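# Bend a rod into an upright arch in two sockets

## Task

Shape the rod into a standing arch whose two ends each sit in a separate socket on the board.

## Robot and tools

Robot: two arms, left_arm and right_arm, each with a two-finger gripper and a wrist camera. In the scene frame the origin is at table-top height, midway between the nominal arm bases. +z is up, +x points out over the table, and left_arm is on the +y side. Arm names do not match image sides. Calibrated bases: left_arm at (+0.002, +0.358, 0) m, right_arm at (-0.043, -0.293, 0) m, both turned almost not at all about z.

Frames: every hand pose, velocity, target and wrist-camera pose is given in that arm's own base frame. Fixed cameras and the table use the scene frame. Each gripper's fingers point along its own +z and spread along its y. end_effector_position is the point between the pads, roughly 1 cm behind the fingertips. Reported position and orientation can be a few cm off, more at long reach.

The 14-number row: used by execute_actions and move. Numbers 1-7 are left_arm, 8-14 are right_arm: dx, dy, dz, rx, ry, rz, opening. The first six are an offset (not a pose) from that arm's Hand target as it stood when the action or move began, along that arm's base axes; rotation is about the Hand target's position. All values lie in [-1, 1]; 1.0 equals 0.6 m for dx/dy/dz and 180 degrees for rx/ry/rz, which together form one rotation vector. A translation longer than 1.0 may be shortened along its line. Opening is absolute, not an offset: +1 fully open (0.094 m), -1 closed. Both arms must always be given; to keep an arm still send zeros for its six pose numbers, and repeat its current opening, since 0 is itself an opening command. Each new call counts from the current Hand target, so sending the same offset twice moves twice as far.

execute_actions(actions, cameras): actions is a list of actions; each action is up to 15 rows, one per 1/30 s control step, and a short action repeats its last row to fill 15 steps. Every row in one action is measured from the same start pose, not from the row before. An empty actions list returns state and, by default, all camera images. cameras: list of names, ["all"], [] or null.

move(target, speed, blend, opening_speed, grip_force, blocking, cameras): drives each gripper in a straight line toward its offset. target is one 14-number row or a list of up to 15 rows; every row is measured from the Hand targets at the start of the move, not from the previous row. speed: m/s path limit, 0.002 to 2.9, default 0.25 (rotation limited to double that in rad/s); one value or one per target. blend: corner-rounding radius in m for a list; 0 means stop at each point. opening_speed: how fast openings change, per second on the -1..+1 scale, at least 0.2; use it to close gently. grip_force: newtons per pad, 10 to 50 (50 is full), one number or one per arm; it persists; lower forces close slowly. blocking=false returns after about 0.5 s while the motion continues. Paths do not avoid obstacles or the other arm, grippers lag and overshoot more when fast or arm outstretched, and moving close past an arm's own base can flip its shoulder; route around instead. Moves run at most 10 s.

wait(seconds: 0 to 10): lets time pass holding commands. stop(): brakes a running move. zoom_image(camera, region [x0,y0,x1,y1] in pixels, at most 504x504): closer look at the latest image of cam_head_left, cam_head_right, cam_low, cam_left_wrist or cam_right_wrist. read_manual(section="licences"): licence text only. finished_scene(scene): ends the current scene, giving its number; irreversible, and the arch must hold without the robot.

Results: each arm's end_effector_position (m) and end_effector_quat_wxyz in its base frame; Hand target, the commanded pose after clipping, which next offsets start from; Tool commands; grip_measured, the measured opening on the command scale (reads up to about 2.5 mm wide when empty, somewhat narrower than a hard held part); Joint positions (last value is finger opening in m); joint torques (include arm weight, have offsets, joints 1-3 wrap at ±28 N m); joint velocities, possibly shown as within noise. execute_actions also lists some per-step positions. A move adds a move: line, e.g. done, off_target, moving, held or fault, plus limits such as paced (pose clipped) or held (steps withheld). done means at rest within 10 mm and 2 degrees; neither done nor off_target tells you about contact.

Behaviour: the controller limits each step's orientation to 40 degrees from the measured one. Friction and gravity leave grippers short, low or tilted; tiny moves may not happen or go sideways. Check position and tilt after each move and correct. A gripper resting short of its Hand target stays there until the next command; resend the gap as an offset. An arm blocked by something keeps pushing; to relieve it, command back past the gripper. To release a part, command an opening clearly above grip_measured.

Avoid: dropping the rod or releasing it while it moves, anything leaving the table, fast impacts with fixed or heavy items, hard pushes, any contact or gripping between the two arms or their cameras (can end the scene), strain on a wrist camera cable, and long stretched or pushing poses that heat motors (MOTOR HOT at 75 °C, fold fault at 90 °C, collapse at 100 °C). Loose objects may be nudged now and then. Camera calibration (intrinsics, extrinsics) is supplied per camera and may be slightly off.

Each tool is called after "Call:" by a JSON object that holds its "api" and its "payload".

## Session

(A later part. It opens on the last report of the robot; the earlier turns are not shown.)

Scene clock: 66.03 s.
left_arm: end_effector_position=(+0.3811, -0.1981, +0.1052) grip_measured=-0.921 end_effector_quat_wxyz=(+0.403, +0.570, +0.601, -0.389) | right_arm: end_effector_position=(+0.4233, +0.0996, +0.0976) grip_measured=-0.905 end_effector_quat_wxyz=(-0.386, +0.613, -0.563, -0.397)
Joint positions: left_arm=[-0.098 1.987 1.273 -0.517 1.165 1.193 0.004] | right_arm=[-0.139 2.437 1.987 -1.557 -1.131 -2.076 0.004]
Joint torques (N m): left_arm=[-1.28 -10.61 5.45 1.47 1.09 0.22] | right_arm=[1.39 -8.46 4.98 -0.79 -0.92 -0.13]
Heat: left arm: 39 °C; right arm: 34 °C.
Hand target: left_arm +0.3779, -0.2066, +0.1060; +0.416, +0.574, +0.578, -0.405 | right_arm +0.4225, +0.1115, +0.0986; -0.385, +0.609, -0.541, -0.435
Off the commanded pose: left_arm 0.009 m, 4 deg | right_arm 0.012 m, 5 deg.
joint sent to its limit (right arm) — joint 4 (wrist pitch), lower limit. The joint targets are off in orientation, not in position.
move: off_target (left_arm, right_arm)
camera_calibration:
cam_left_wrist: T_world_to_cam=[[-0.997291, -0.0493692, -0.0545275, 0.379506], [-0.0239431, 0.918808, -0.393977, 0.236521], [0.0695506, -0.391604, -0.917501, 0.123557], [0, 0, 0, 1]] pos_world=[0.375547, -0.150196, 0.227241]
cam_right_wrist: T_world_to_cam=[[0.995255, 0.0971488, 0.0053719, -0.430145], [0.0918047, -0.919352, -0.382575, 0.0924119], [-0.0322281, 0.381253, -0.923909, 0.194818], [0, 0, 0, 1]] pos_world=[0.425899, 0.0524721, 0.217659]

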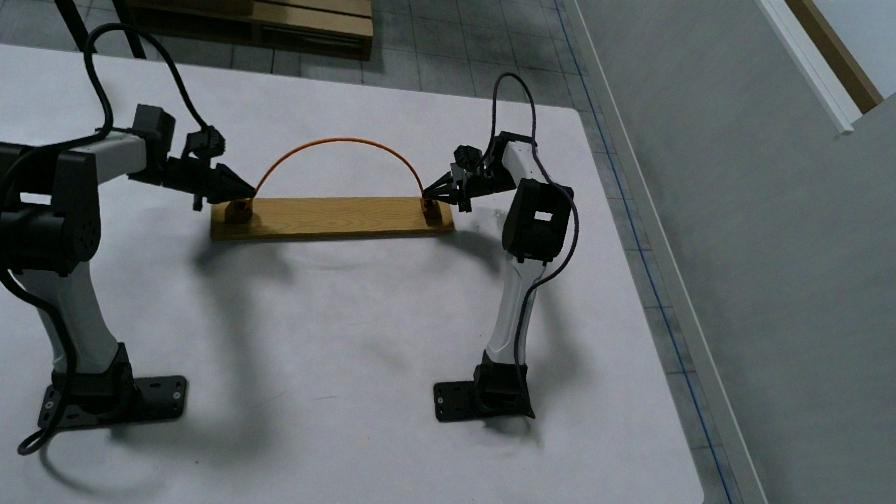

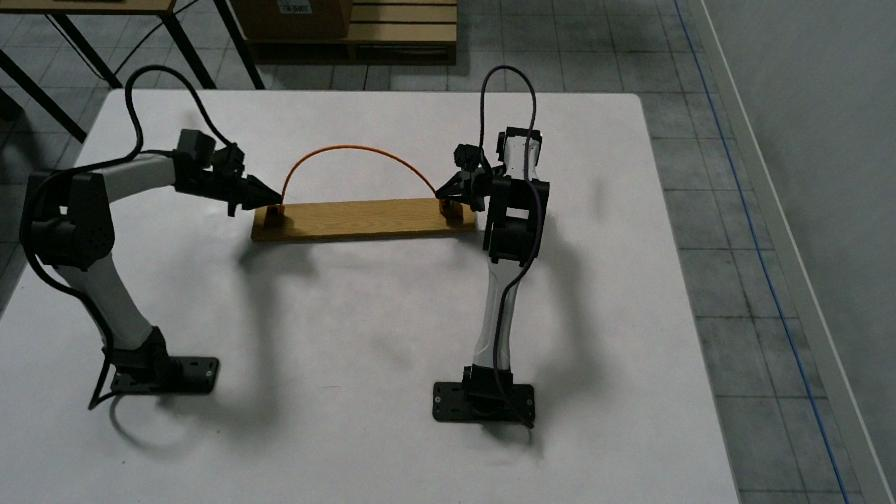

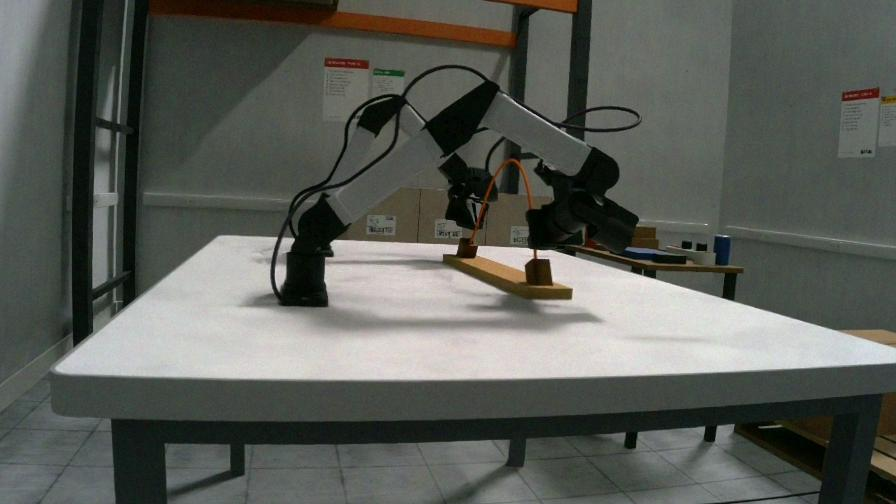

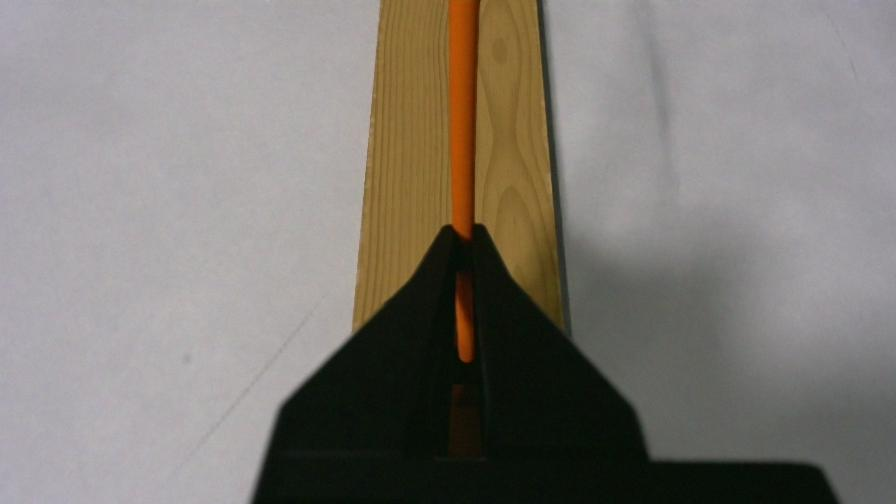

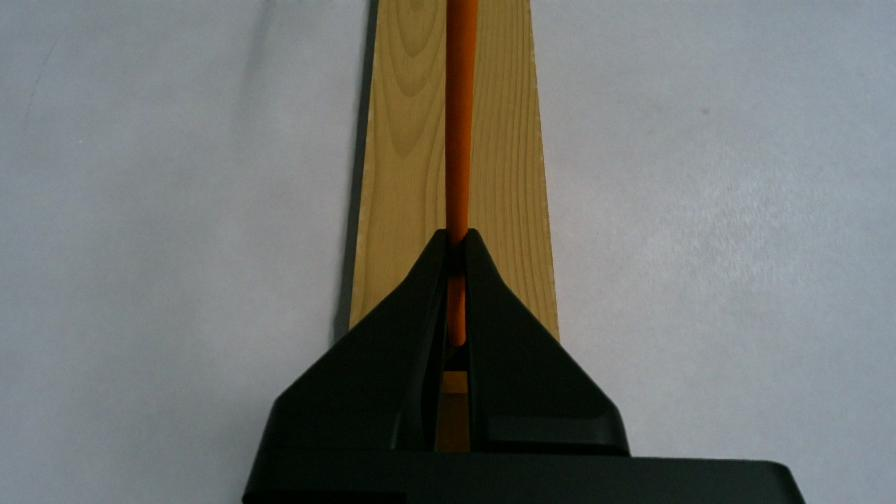

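Call:
{"api": "move", "payload": {"target": [0.006,0.0143,-0.0367,0,0,0,-1,0.0022,-0.0233,-0.0268,0,0,0,-1], "speed": 0.05, "cameras": ["all"]}}

Call:
{"api": "zoom_image", "payload": {"camera": "cam_low", "region": [440, 210, 580, 310]}}

Call:
{"api": "zoom_image", "payload": {"camera": "cam_head_left", "region": [215, 170, 275, 230]}}

Call:
{"api": "zoom_image", "payload": {"camera": "cam_head_right", "region": [245, 180, 305, 240]}}

Call:
{"api": "zoom_image", "payload": {"camera": "cam_head_left", "region": [400, 170, 460, 230]}}

Call:
{"api": "zoom_image", "payload": {"camera": "cam_left_wrist", "region": [350, 210, 600, 460]}}

Call:
{"api": "zoom_image", "payload": {"camera": "cam_right_wrist", "region": [350, 210, 600, 460]}}

Scene clock: 73.93 s.
left_arm: end_effector_position=(+0.3855, -0.1909, +0.0864) grip_measured=-0.921 end_effector_quat_wxyz=(+0.407, +0.570, +0.598, -0.391) | right_arm: end_effector_position=(+0.4241, +0.0884, +0.0830) grip_measured=-0.905 end_effector_quat_wxyz=(-0.383, +0.605, -0.572, -0.400)
Joint positions: left_arm=[-0.076 2.045 1.273 -0.501 1.181 1.246 0.004] | right_arm=[-0.165 2.472 1.987 -1.557 -1.122 -2.092 0.004]
Joint torques (N m): left_arm=[-1.13 -10.56 5.18 1.29 1.01 0.26] | right_arm=[1.17 -8.49 5.48 -0.85 -0.75 -0.12]
Heat: left arm: 39 °C; right arm: 35 °C.
Hand target: left_arm +0.3816, -0.1979, +0.0839; +0.416, +0.574, +0.578, -0.405 | right_arm +0.4238, +0.0976, +0.0825; -0.385, +0.609, -0.541, -0.435
Off the commanded pose: left_arm 0.009 m, 3 deg | right_arm 0.009 m, 5 deg.
joint sent to its limit (right arm) — joint 4 (wrist pitch), lower limit; joint 6 (wrist roll), lower limit. The joint targets are off in orientation, not in position.
move: off_target (left_arm, right_arm)
camera_calibration:
cam_left_wrist: T_world_to_cam=[[-0.997099, -0.0471555, -0.0597418, 0.384063], [-0.019157, 0.915164, -0.402625, 0.220824], [0.0736595, -0.400313, -0.913413, 0.105195], [0, 0, 0, 1]] pos_world=[0.379431, -0.141869, 0.207941]
cam_right_wrist: T_world_to_cam=[[0.996523, 0.0817127, -0.0162841, -0.427241], [0.0693002, -0.921366, -0.382468, 0.086055], [-0.0462561, 0.380009, -0.923825, 0.191619], [0, 0, 0, 1]] pos_world=[0.428656, 0.0413822, 0.202979]

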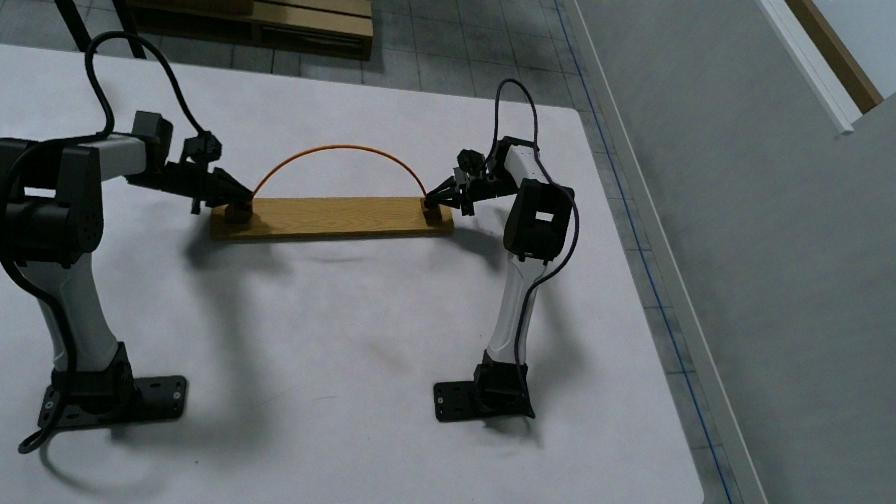

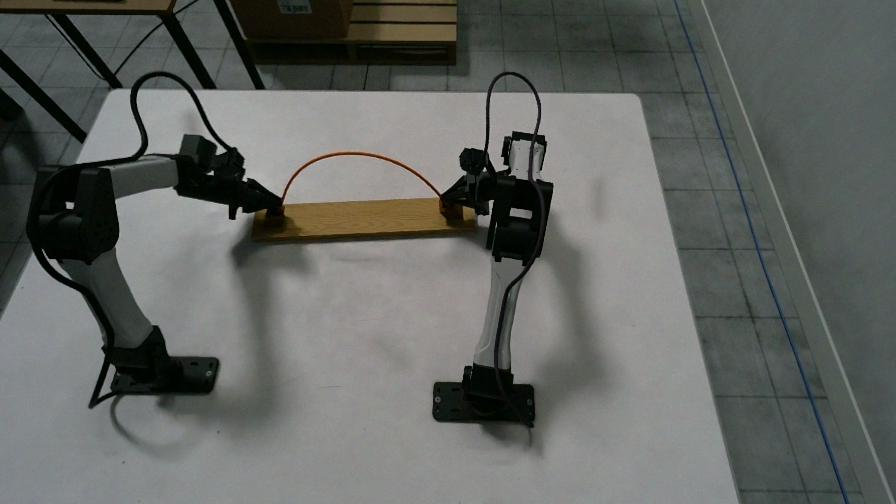

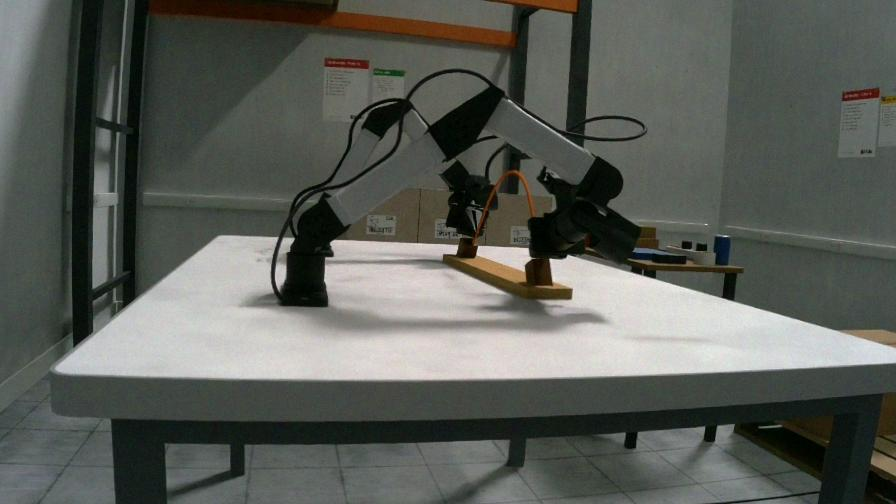

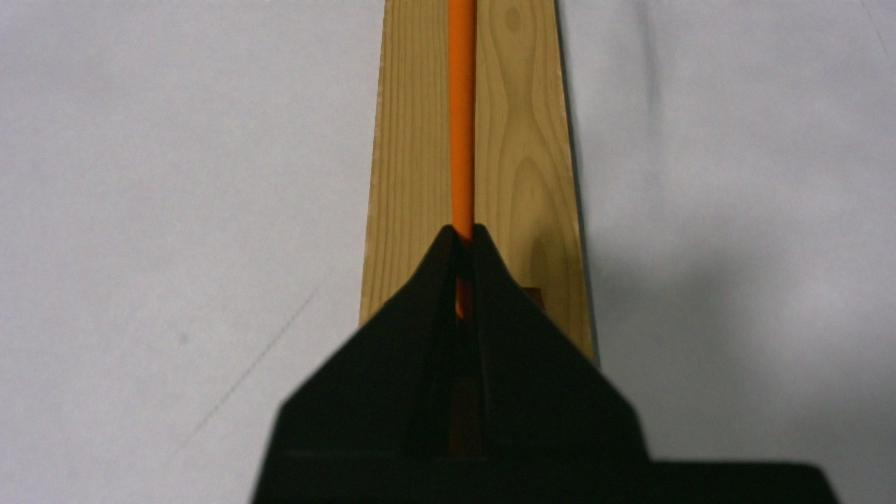

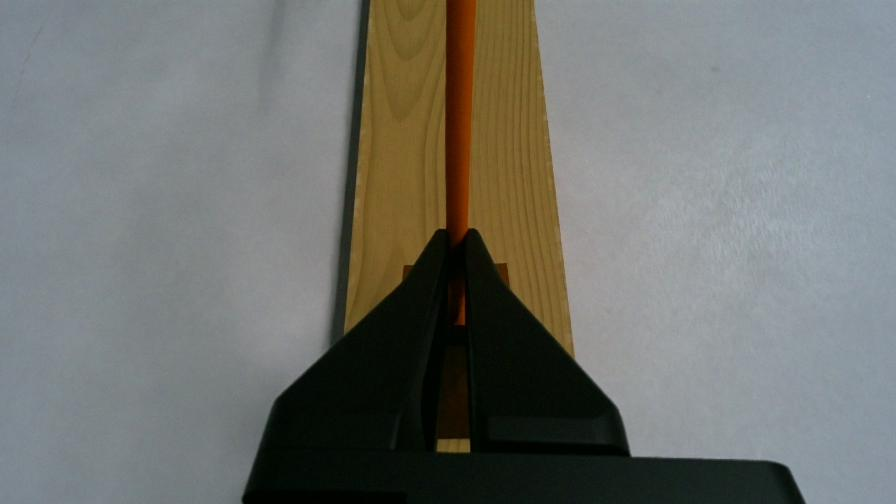

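Scaled by 3.600 from the camera's 896x504 image, which has a finer 1280x720 frame.

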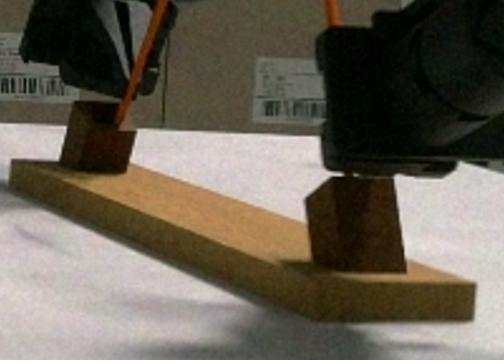

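Scaled by 8.400 from the camera's 896x504 image, which has a finer 1280x720 frame.

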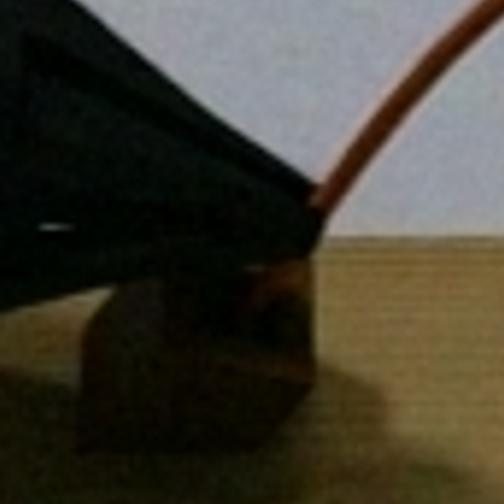

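Scaled by 8.400 from the camera's 896x504 image, which has a finer 1280x720 frame.

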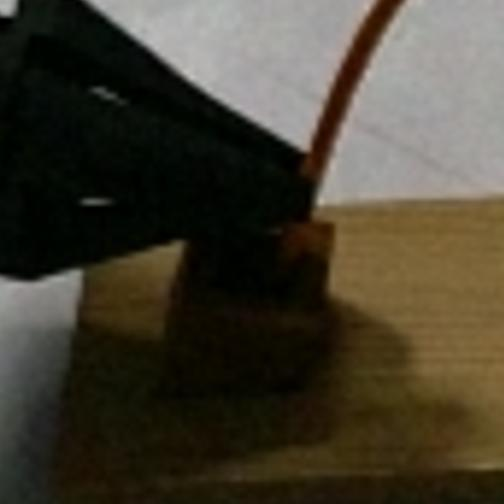

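Scaled by 8.400 from the camera's 896x504 image, which has a finer 1280x720 frame.

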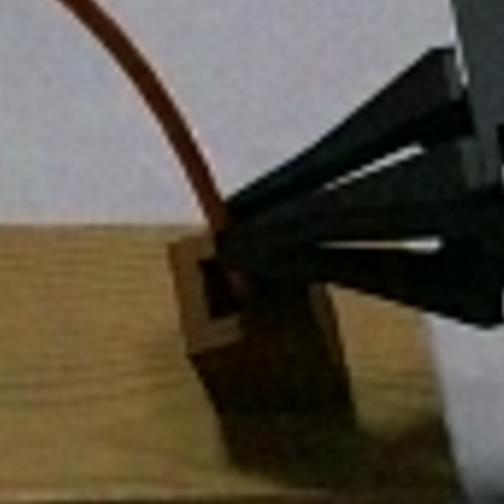

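Scaled by 2.016 from the camera's 896x504 image, which has a finer 1280x720 frame.

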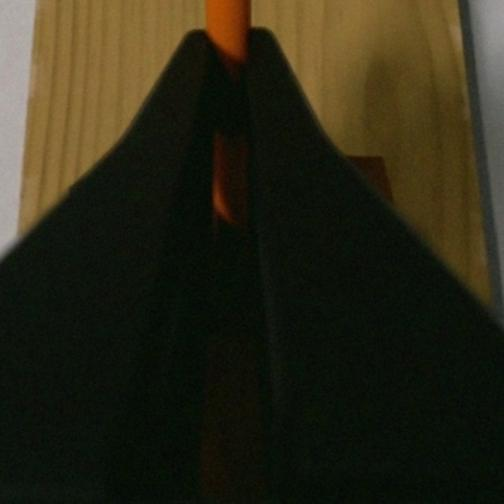

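Scaled by 2.016 from the camera's 896x504 image, which has a finer 1280x720 frame.

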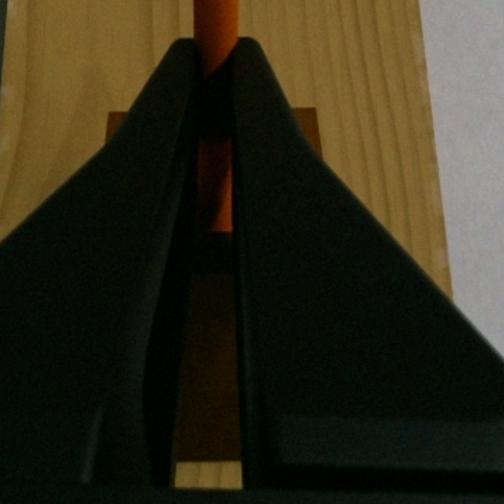

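Call:
{"api": "move", "payload": {"target": [-0.0117,0.001,-0.002,0,0,0,-1,0,0,-0.001,0,0,0,-1], "speed": 0.05, "cameras": ["cam_left_wrist","cam_low","cam_head_right"]}}

Call:
{"api": "zoom_image", "payload": {"camera": "cam_left_wrist", "region": [350, 210, 600, 460]}}

Call:
{"api": "zoom_image", "payload": {"camera": "cam_head_right", "region": [245, 180, 305, 240]}}

Call:
{"api": "zoom_image", "payload": {"camera": "cam_low", "region": [440, 210, 580, 310]}}

Scene clock: 78.47 s.
left_arm: end_effector_position=(+0.3831, -0.1907, +0.0846) grip_measured=-0.921 end_effector_quat_wxyz=(+0.417, +0.570, +0.588, -0.394) | right_arm: end_effector_position=(+0.4240, +0.0883, +0.0829) grip_measured=-0.905 end_effector_quat_wxyz=(-0.383, +0.606, -0.572, -0.400)
Joint positions: left_arm=[-0.072 2.045 1.245 -0.46 1.205 1.252 0.004] | right_arm=[-0.165 2.472 1.987 -1.557 -1.121 -2.093 0.004]
Joint torques (N m): left_arm=[-1.5 -12.42 4.38 1.04 0.76 0.21] | right_arm=[1.18 -8.38 5.5 -0.84 -0.77 -0.11]
Heat: left arm: 41 °C; right arm: 36 °C.
Hand target: left_arm +0.3746, -0.1974, +0.0827; +0.416, +0.574, +0.578, -0.405 | right_arm +0.4238, +0.0976, +0.0820; -0.385, +0.609, -0.541, -0.435
Off the commanded pose: left_arm 0.011 m, 2 deg | right_arm 0.009 m, 5 deg.
joint sent to its limit (right arm) — joint 4 (wrist pitch), lower limit; joint 6 (wrist roll), lower limit. The joint targets are off in orientation, not in position.
move: off_target (left_arm, right_arm)
camera_calibration:
cam_left_wrist: T_world_to_cam=[[-0.996192, -0.0433329, -0.0756518, 0.383238], [-0.00719331, 0.905626, -0.424015, 0.215257], [0.0868861, -0.421857, -0.90249, 0.0937071], [0, 0, 0, 1]] pos_world=[0.375185, -0.138804, 0.204834]
Images, in order (width x height): cam_head_right 896x504, cam_low 896x504, cam_left_wrist 896x504.

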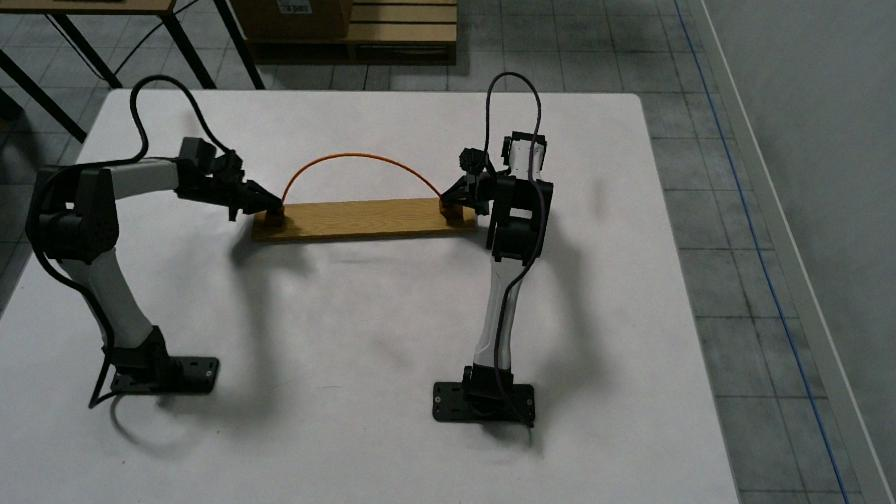

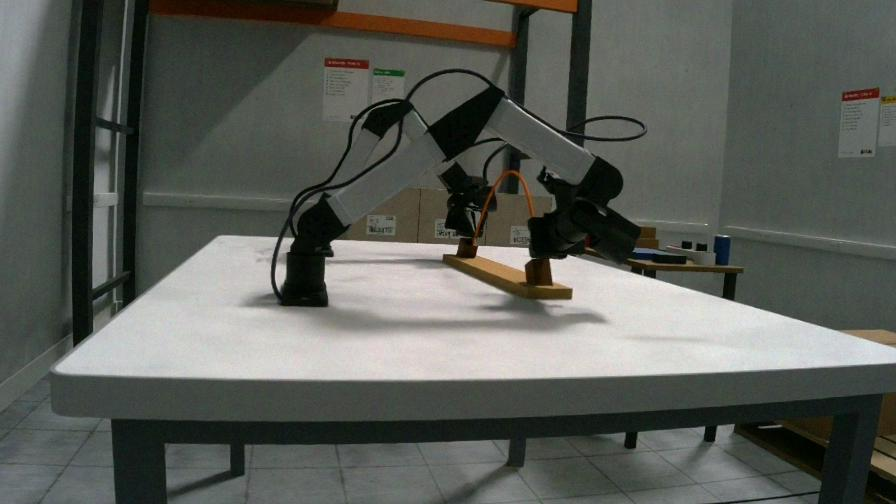

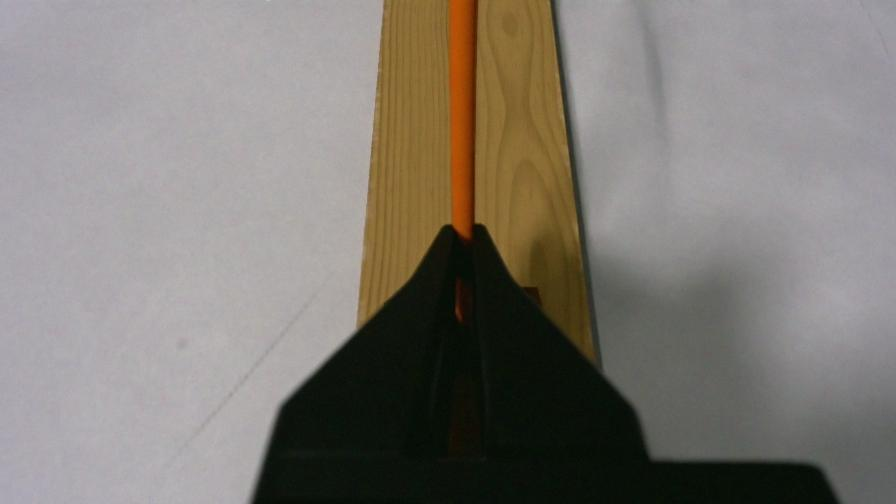

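Scaled by 2.016 from the camera's 896x504 image, which has a finer 1280x720 frame.

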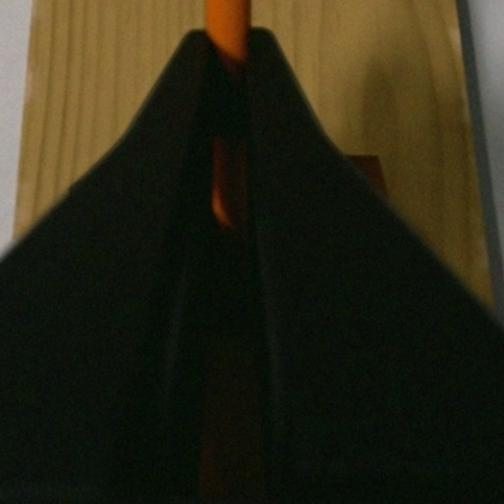

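Scaled by 8.400 from the camera's 896x504 image, which has a finer 1280x720 frame.

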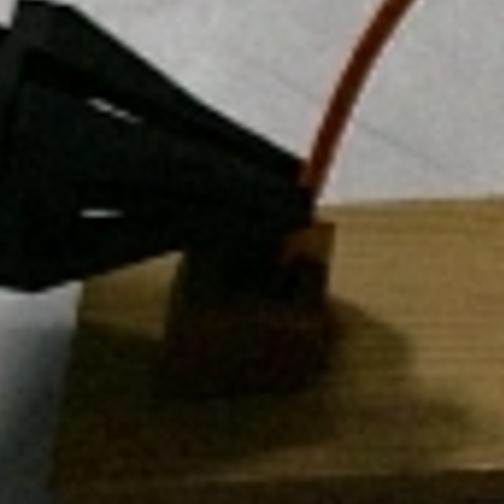

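Scaled by 3.600 from the camera's 896x504 image, which has a finer 1280x720 frame.

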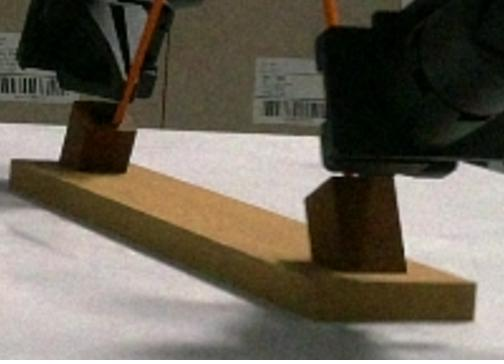

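Call:
{"api": "move", "payload": {"target": [[0.008,0,0.002,0,0,0,-0.2,0,0,0.002,0,0,0,-0.2],[0.008,0.15,0.07,0,0,0,-0.2,0,-0.12,0.06,0,0,0,-0.2]], "speed": 0.1, "opening_speed": 0.35, "cameras": ["all"]}}

Call:
{"api": "zoom_image", "payload": {"camera": "cam_low", "region": [420, 110, 620, 310]}}

Call:
{"api": "zoom_image", "payload": {"camera": "cam_head_left", "region": [190, 120, 470, 260]}}

Scene clock: 86.87 s.
left_arm: end_effector_position=(+0.3774, -0.1086, +0.1240) grip_measured=-0.202 end_effector_quat_wxyz=(+0.416, +0.572, +0.581, -0.404) | right_arm: end_effector_position=(+0.4284, +0.0258, +0.1046) grip_measured=-0.203 end_effector_quat_wxyz=(-0.417, +0.573, -0.609, -0.356)
Joint positions: left_arm=[0.148 2.152 1.574 -1.339 1.215 1.944 0.038] | right_arm=[-0.313 2.406 1.968 -1.568 -1.115 -2.097 0.037]
Joint torques (N m): left_arm=[0.14 -11.59 7.46 -0.62 0.57 0.28] | right_arm=[-0.36 -13.27 3.6 -0.68 -0.42 -0.07]
Heat: left arm: 42 °C; right arm: 38 °C.
Hand target: left_arm +0.3794, -0.1074, +0.1247; +0.416, +0.574, +0.578, -0.405 | right_arm +0.4239, +0.0255, +0.1180; -0.385, +0.609, -0.541, -0.434
Off the commanded pose: left_arm 0.002 m, 0 deg | right_arm 0.014 m, 13 deg.
joint sent to its limit (right arm) — joint 4 (wrist pitch), lower limit; joint 6 (wrist roll), lower limit. The joint targets are off in orientation, not in position.
move: off_target (right_arm)
camera_calibration:
cam_left_wrist: T_world_to_cam=[[-0.997216, -0.0250361, -0.0702317, 0.385784], [0.00814781, 0.899708, -0.436417, 0.152701], [0.0741142, -0.435774, -0.896999, 0.167013], [0, 0, 0, 1]] pos_world=[0.371088, -0.0549478, 0.243546]
cam_right_wrist: T_world_to_cam=[[0.997896, -0.0606409, 0.022928, -0.427016], [-0.0479634, -0.9285, -0.368223, 0.0853098], [0.043618, 0.366348, -0.929455, 0.198005], [0, 0, 0, 1]] pos_world=[0.421573, -0.0192233, 0.22524]

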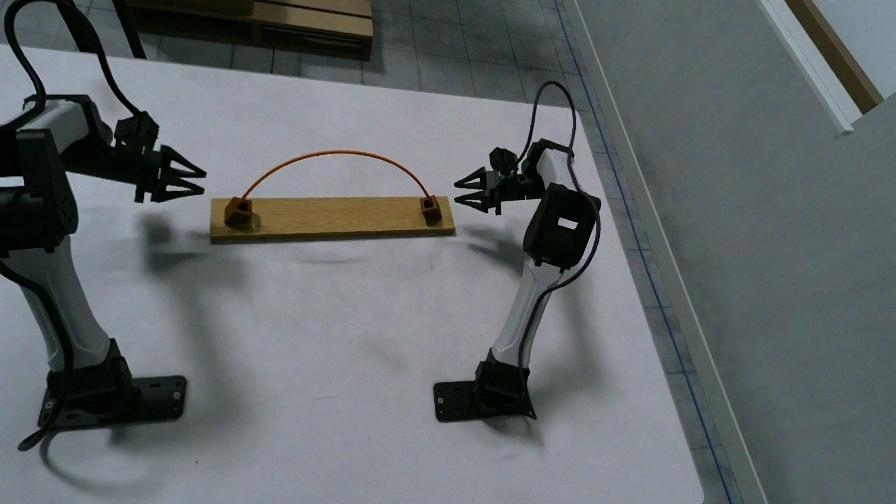

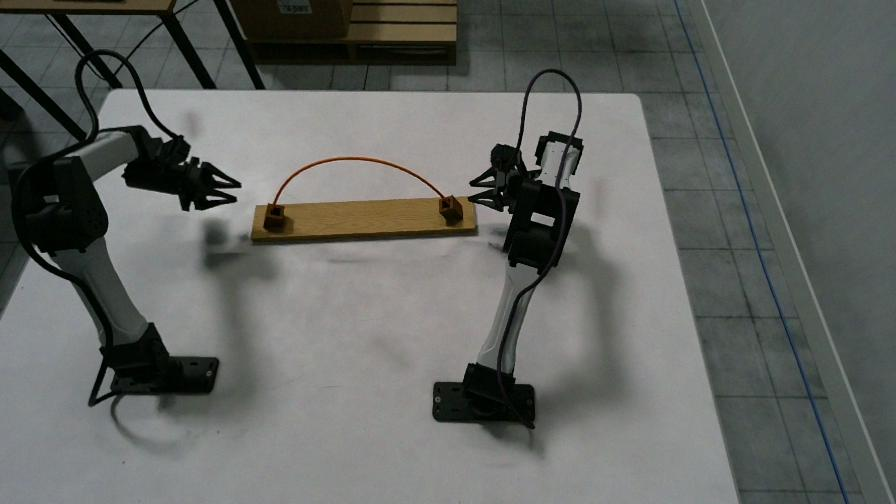

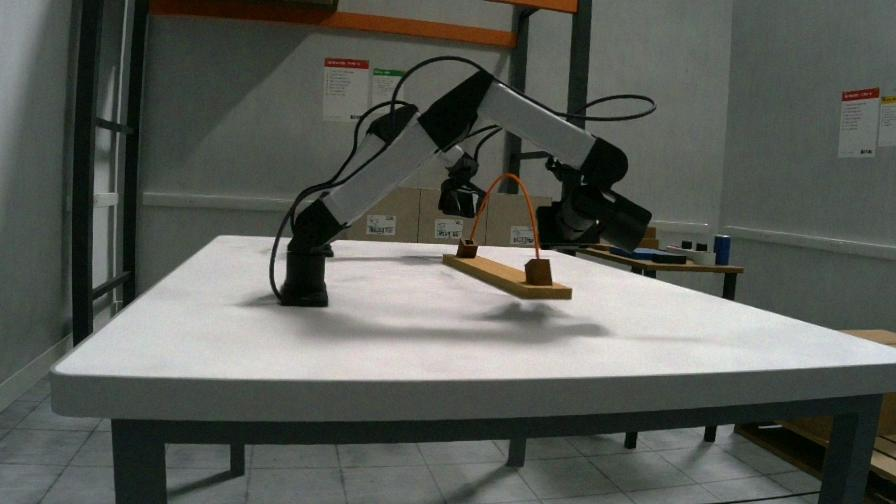

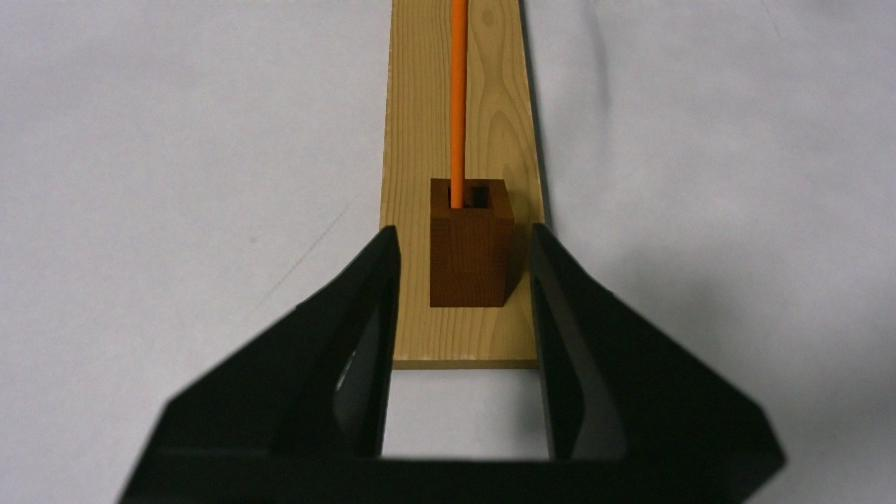

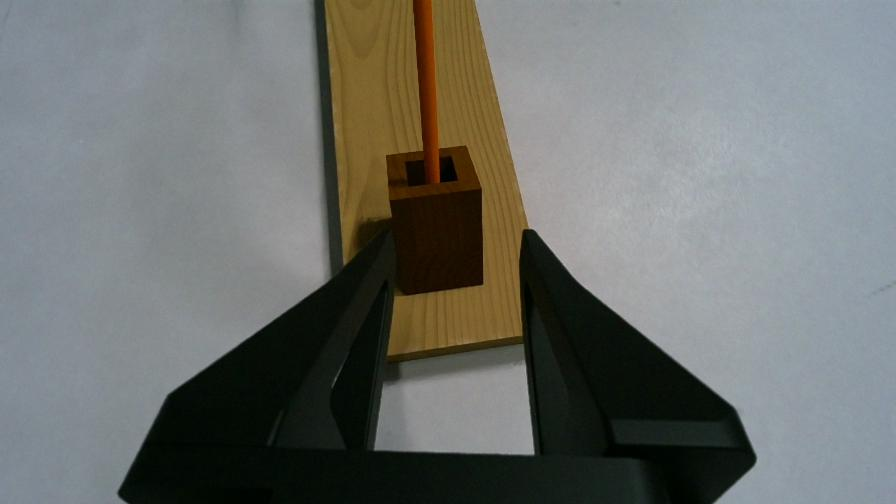

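Scaled by 2.520 from the camera's 896x504 image, which has a finer 1280x720 frame.

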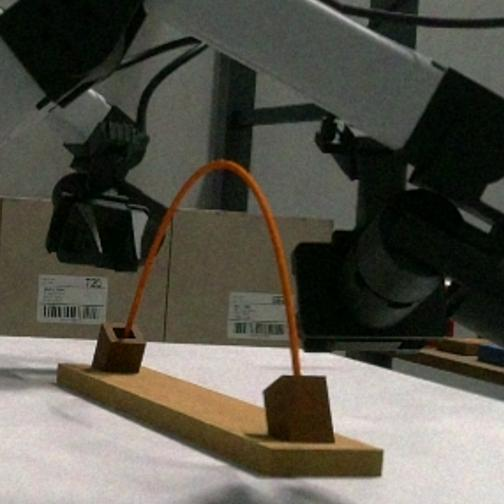

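Scaled by 1.800 from the camera's 896x504 image, which has a finer 1280x720 frame.

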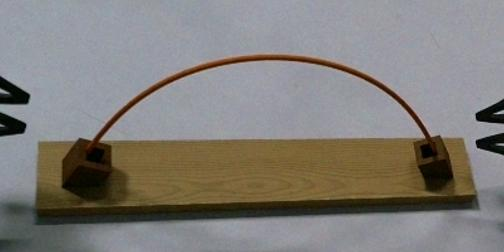

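Both ends are seated and the robot is clear.

Call:
{"api": "finished_scene", "payload": {"scene": 3}}

The scene is finished: the task was done.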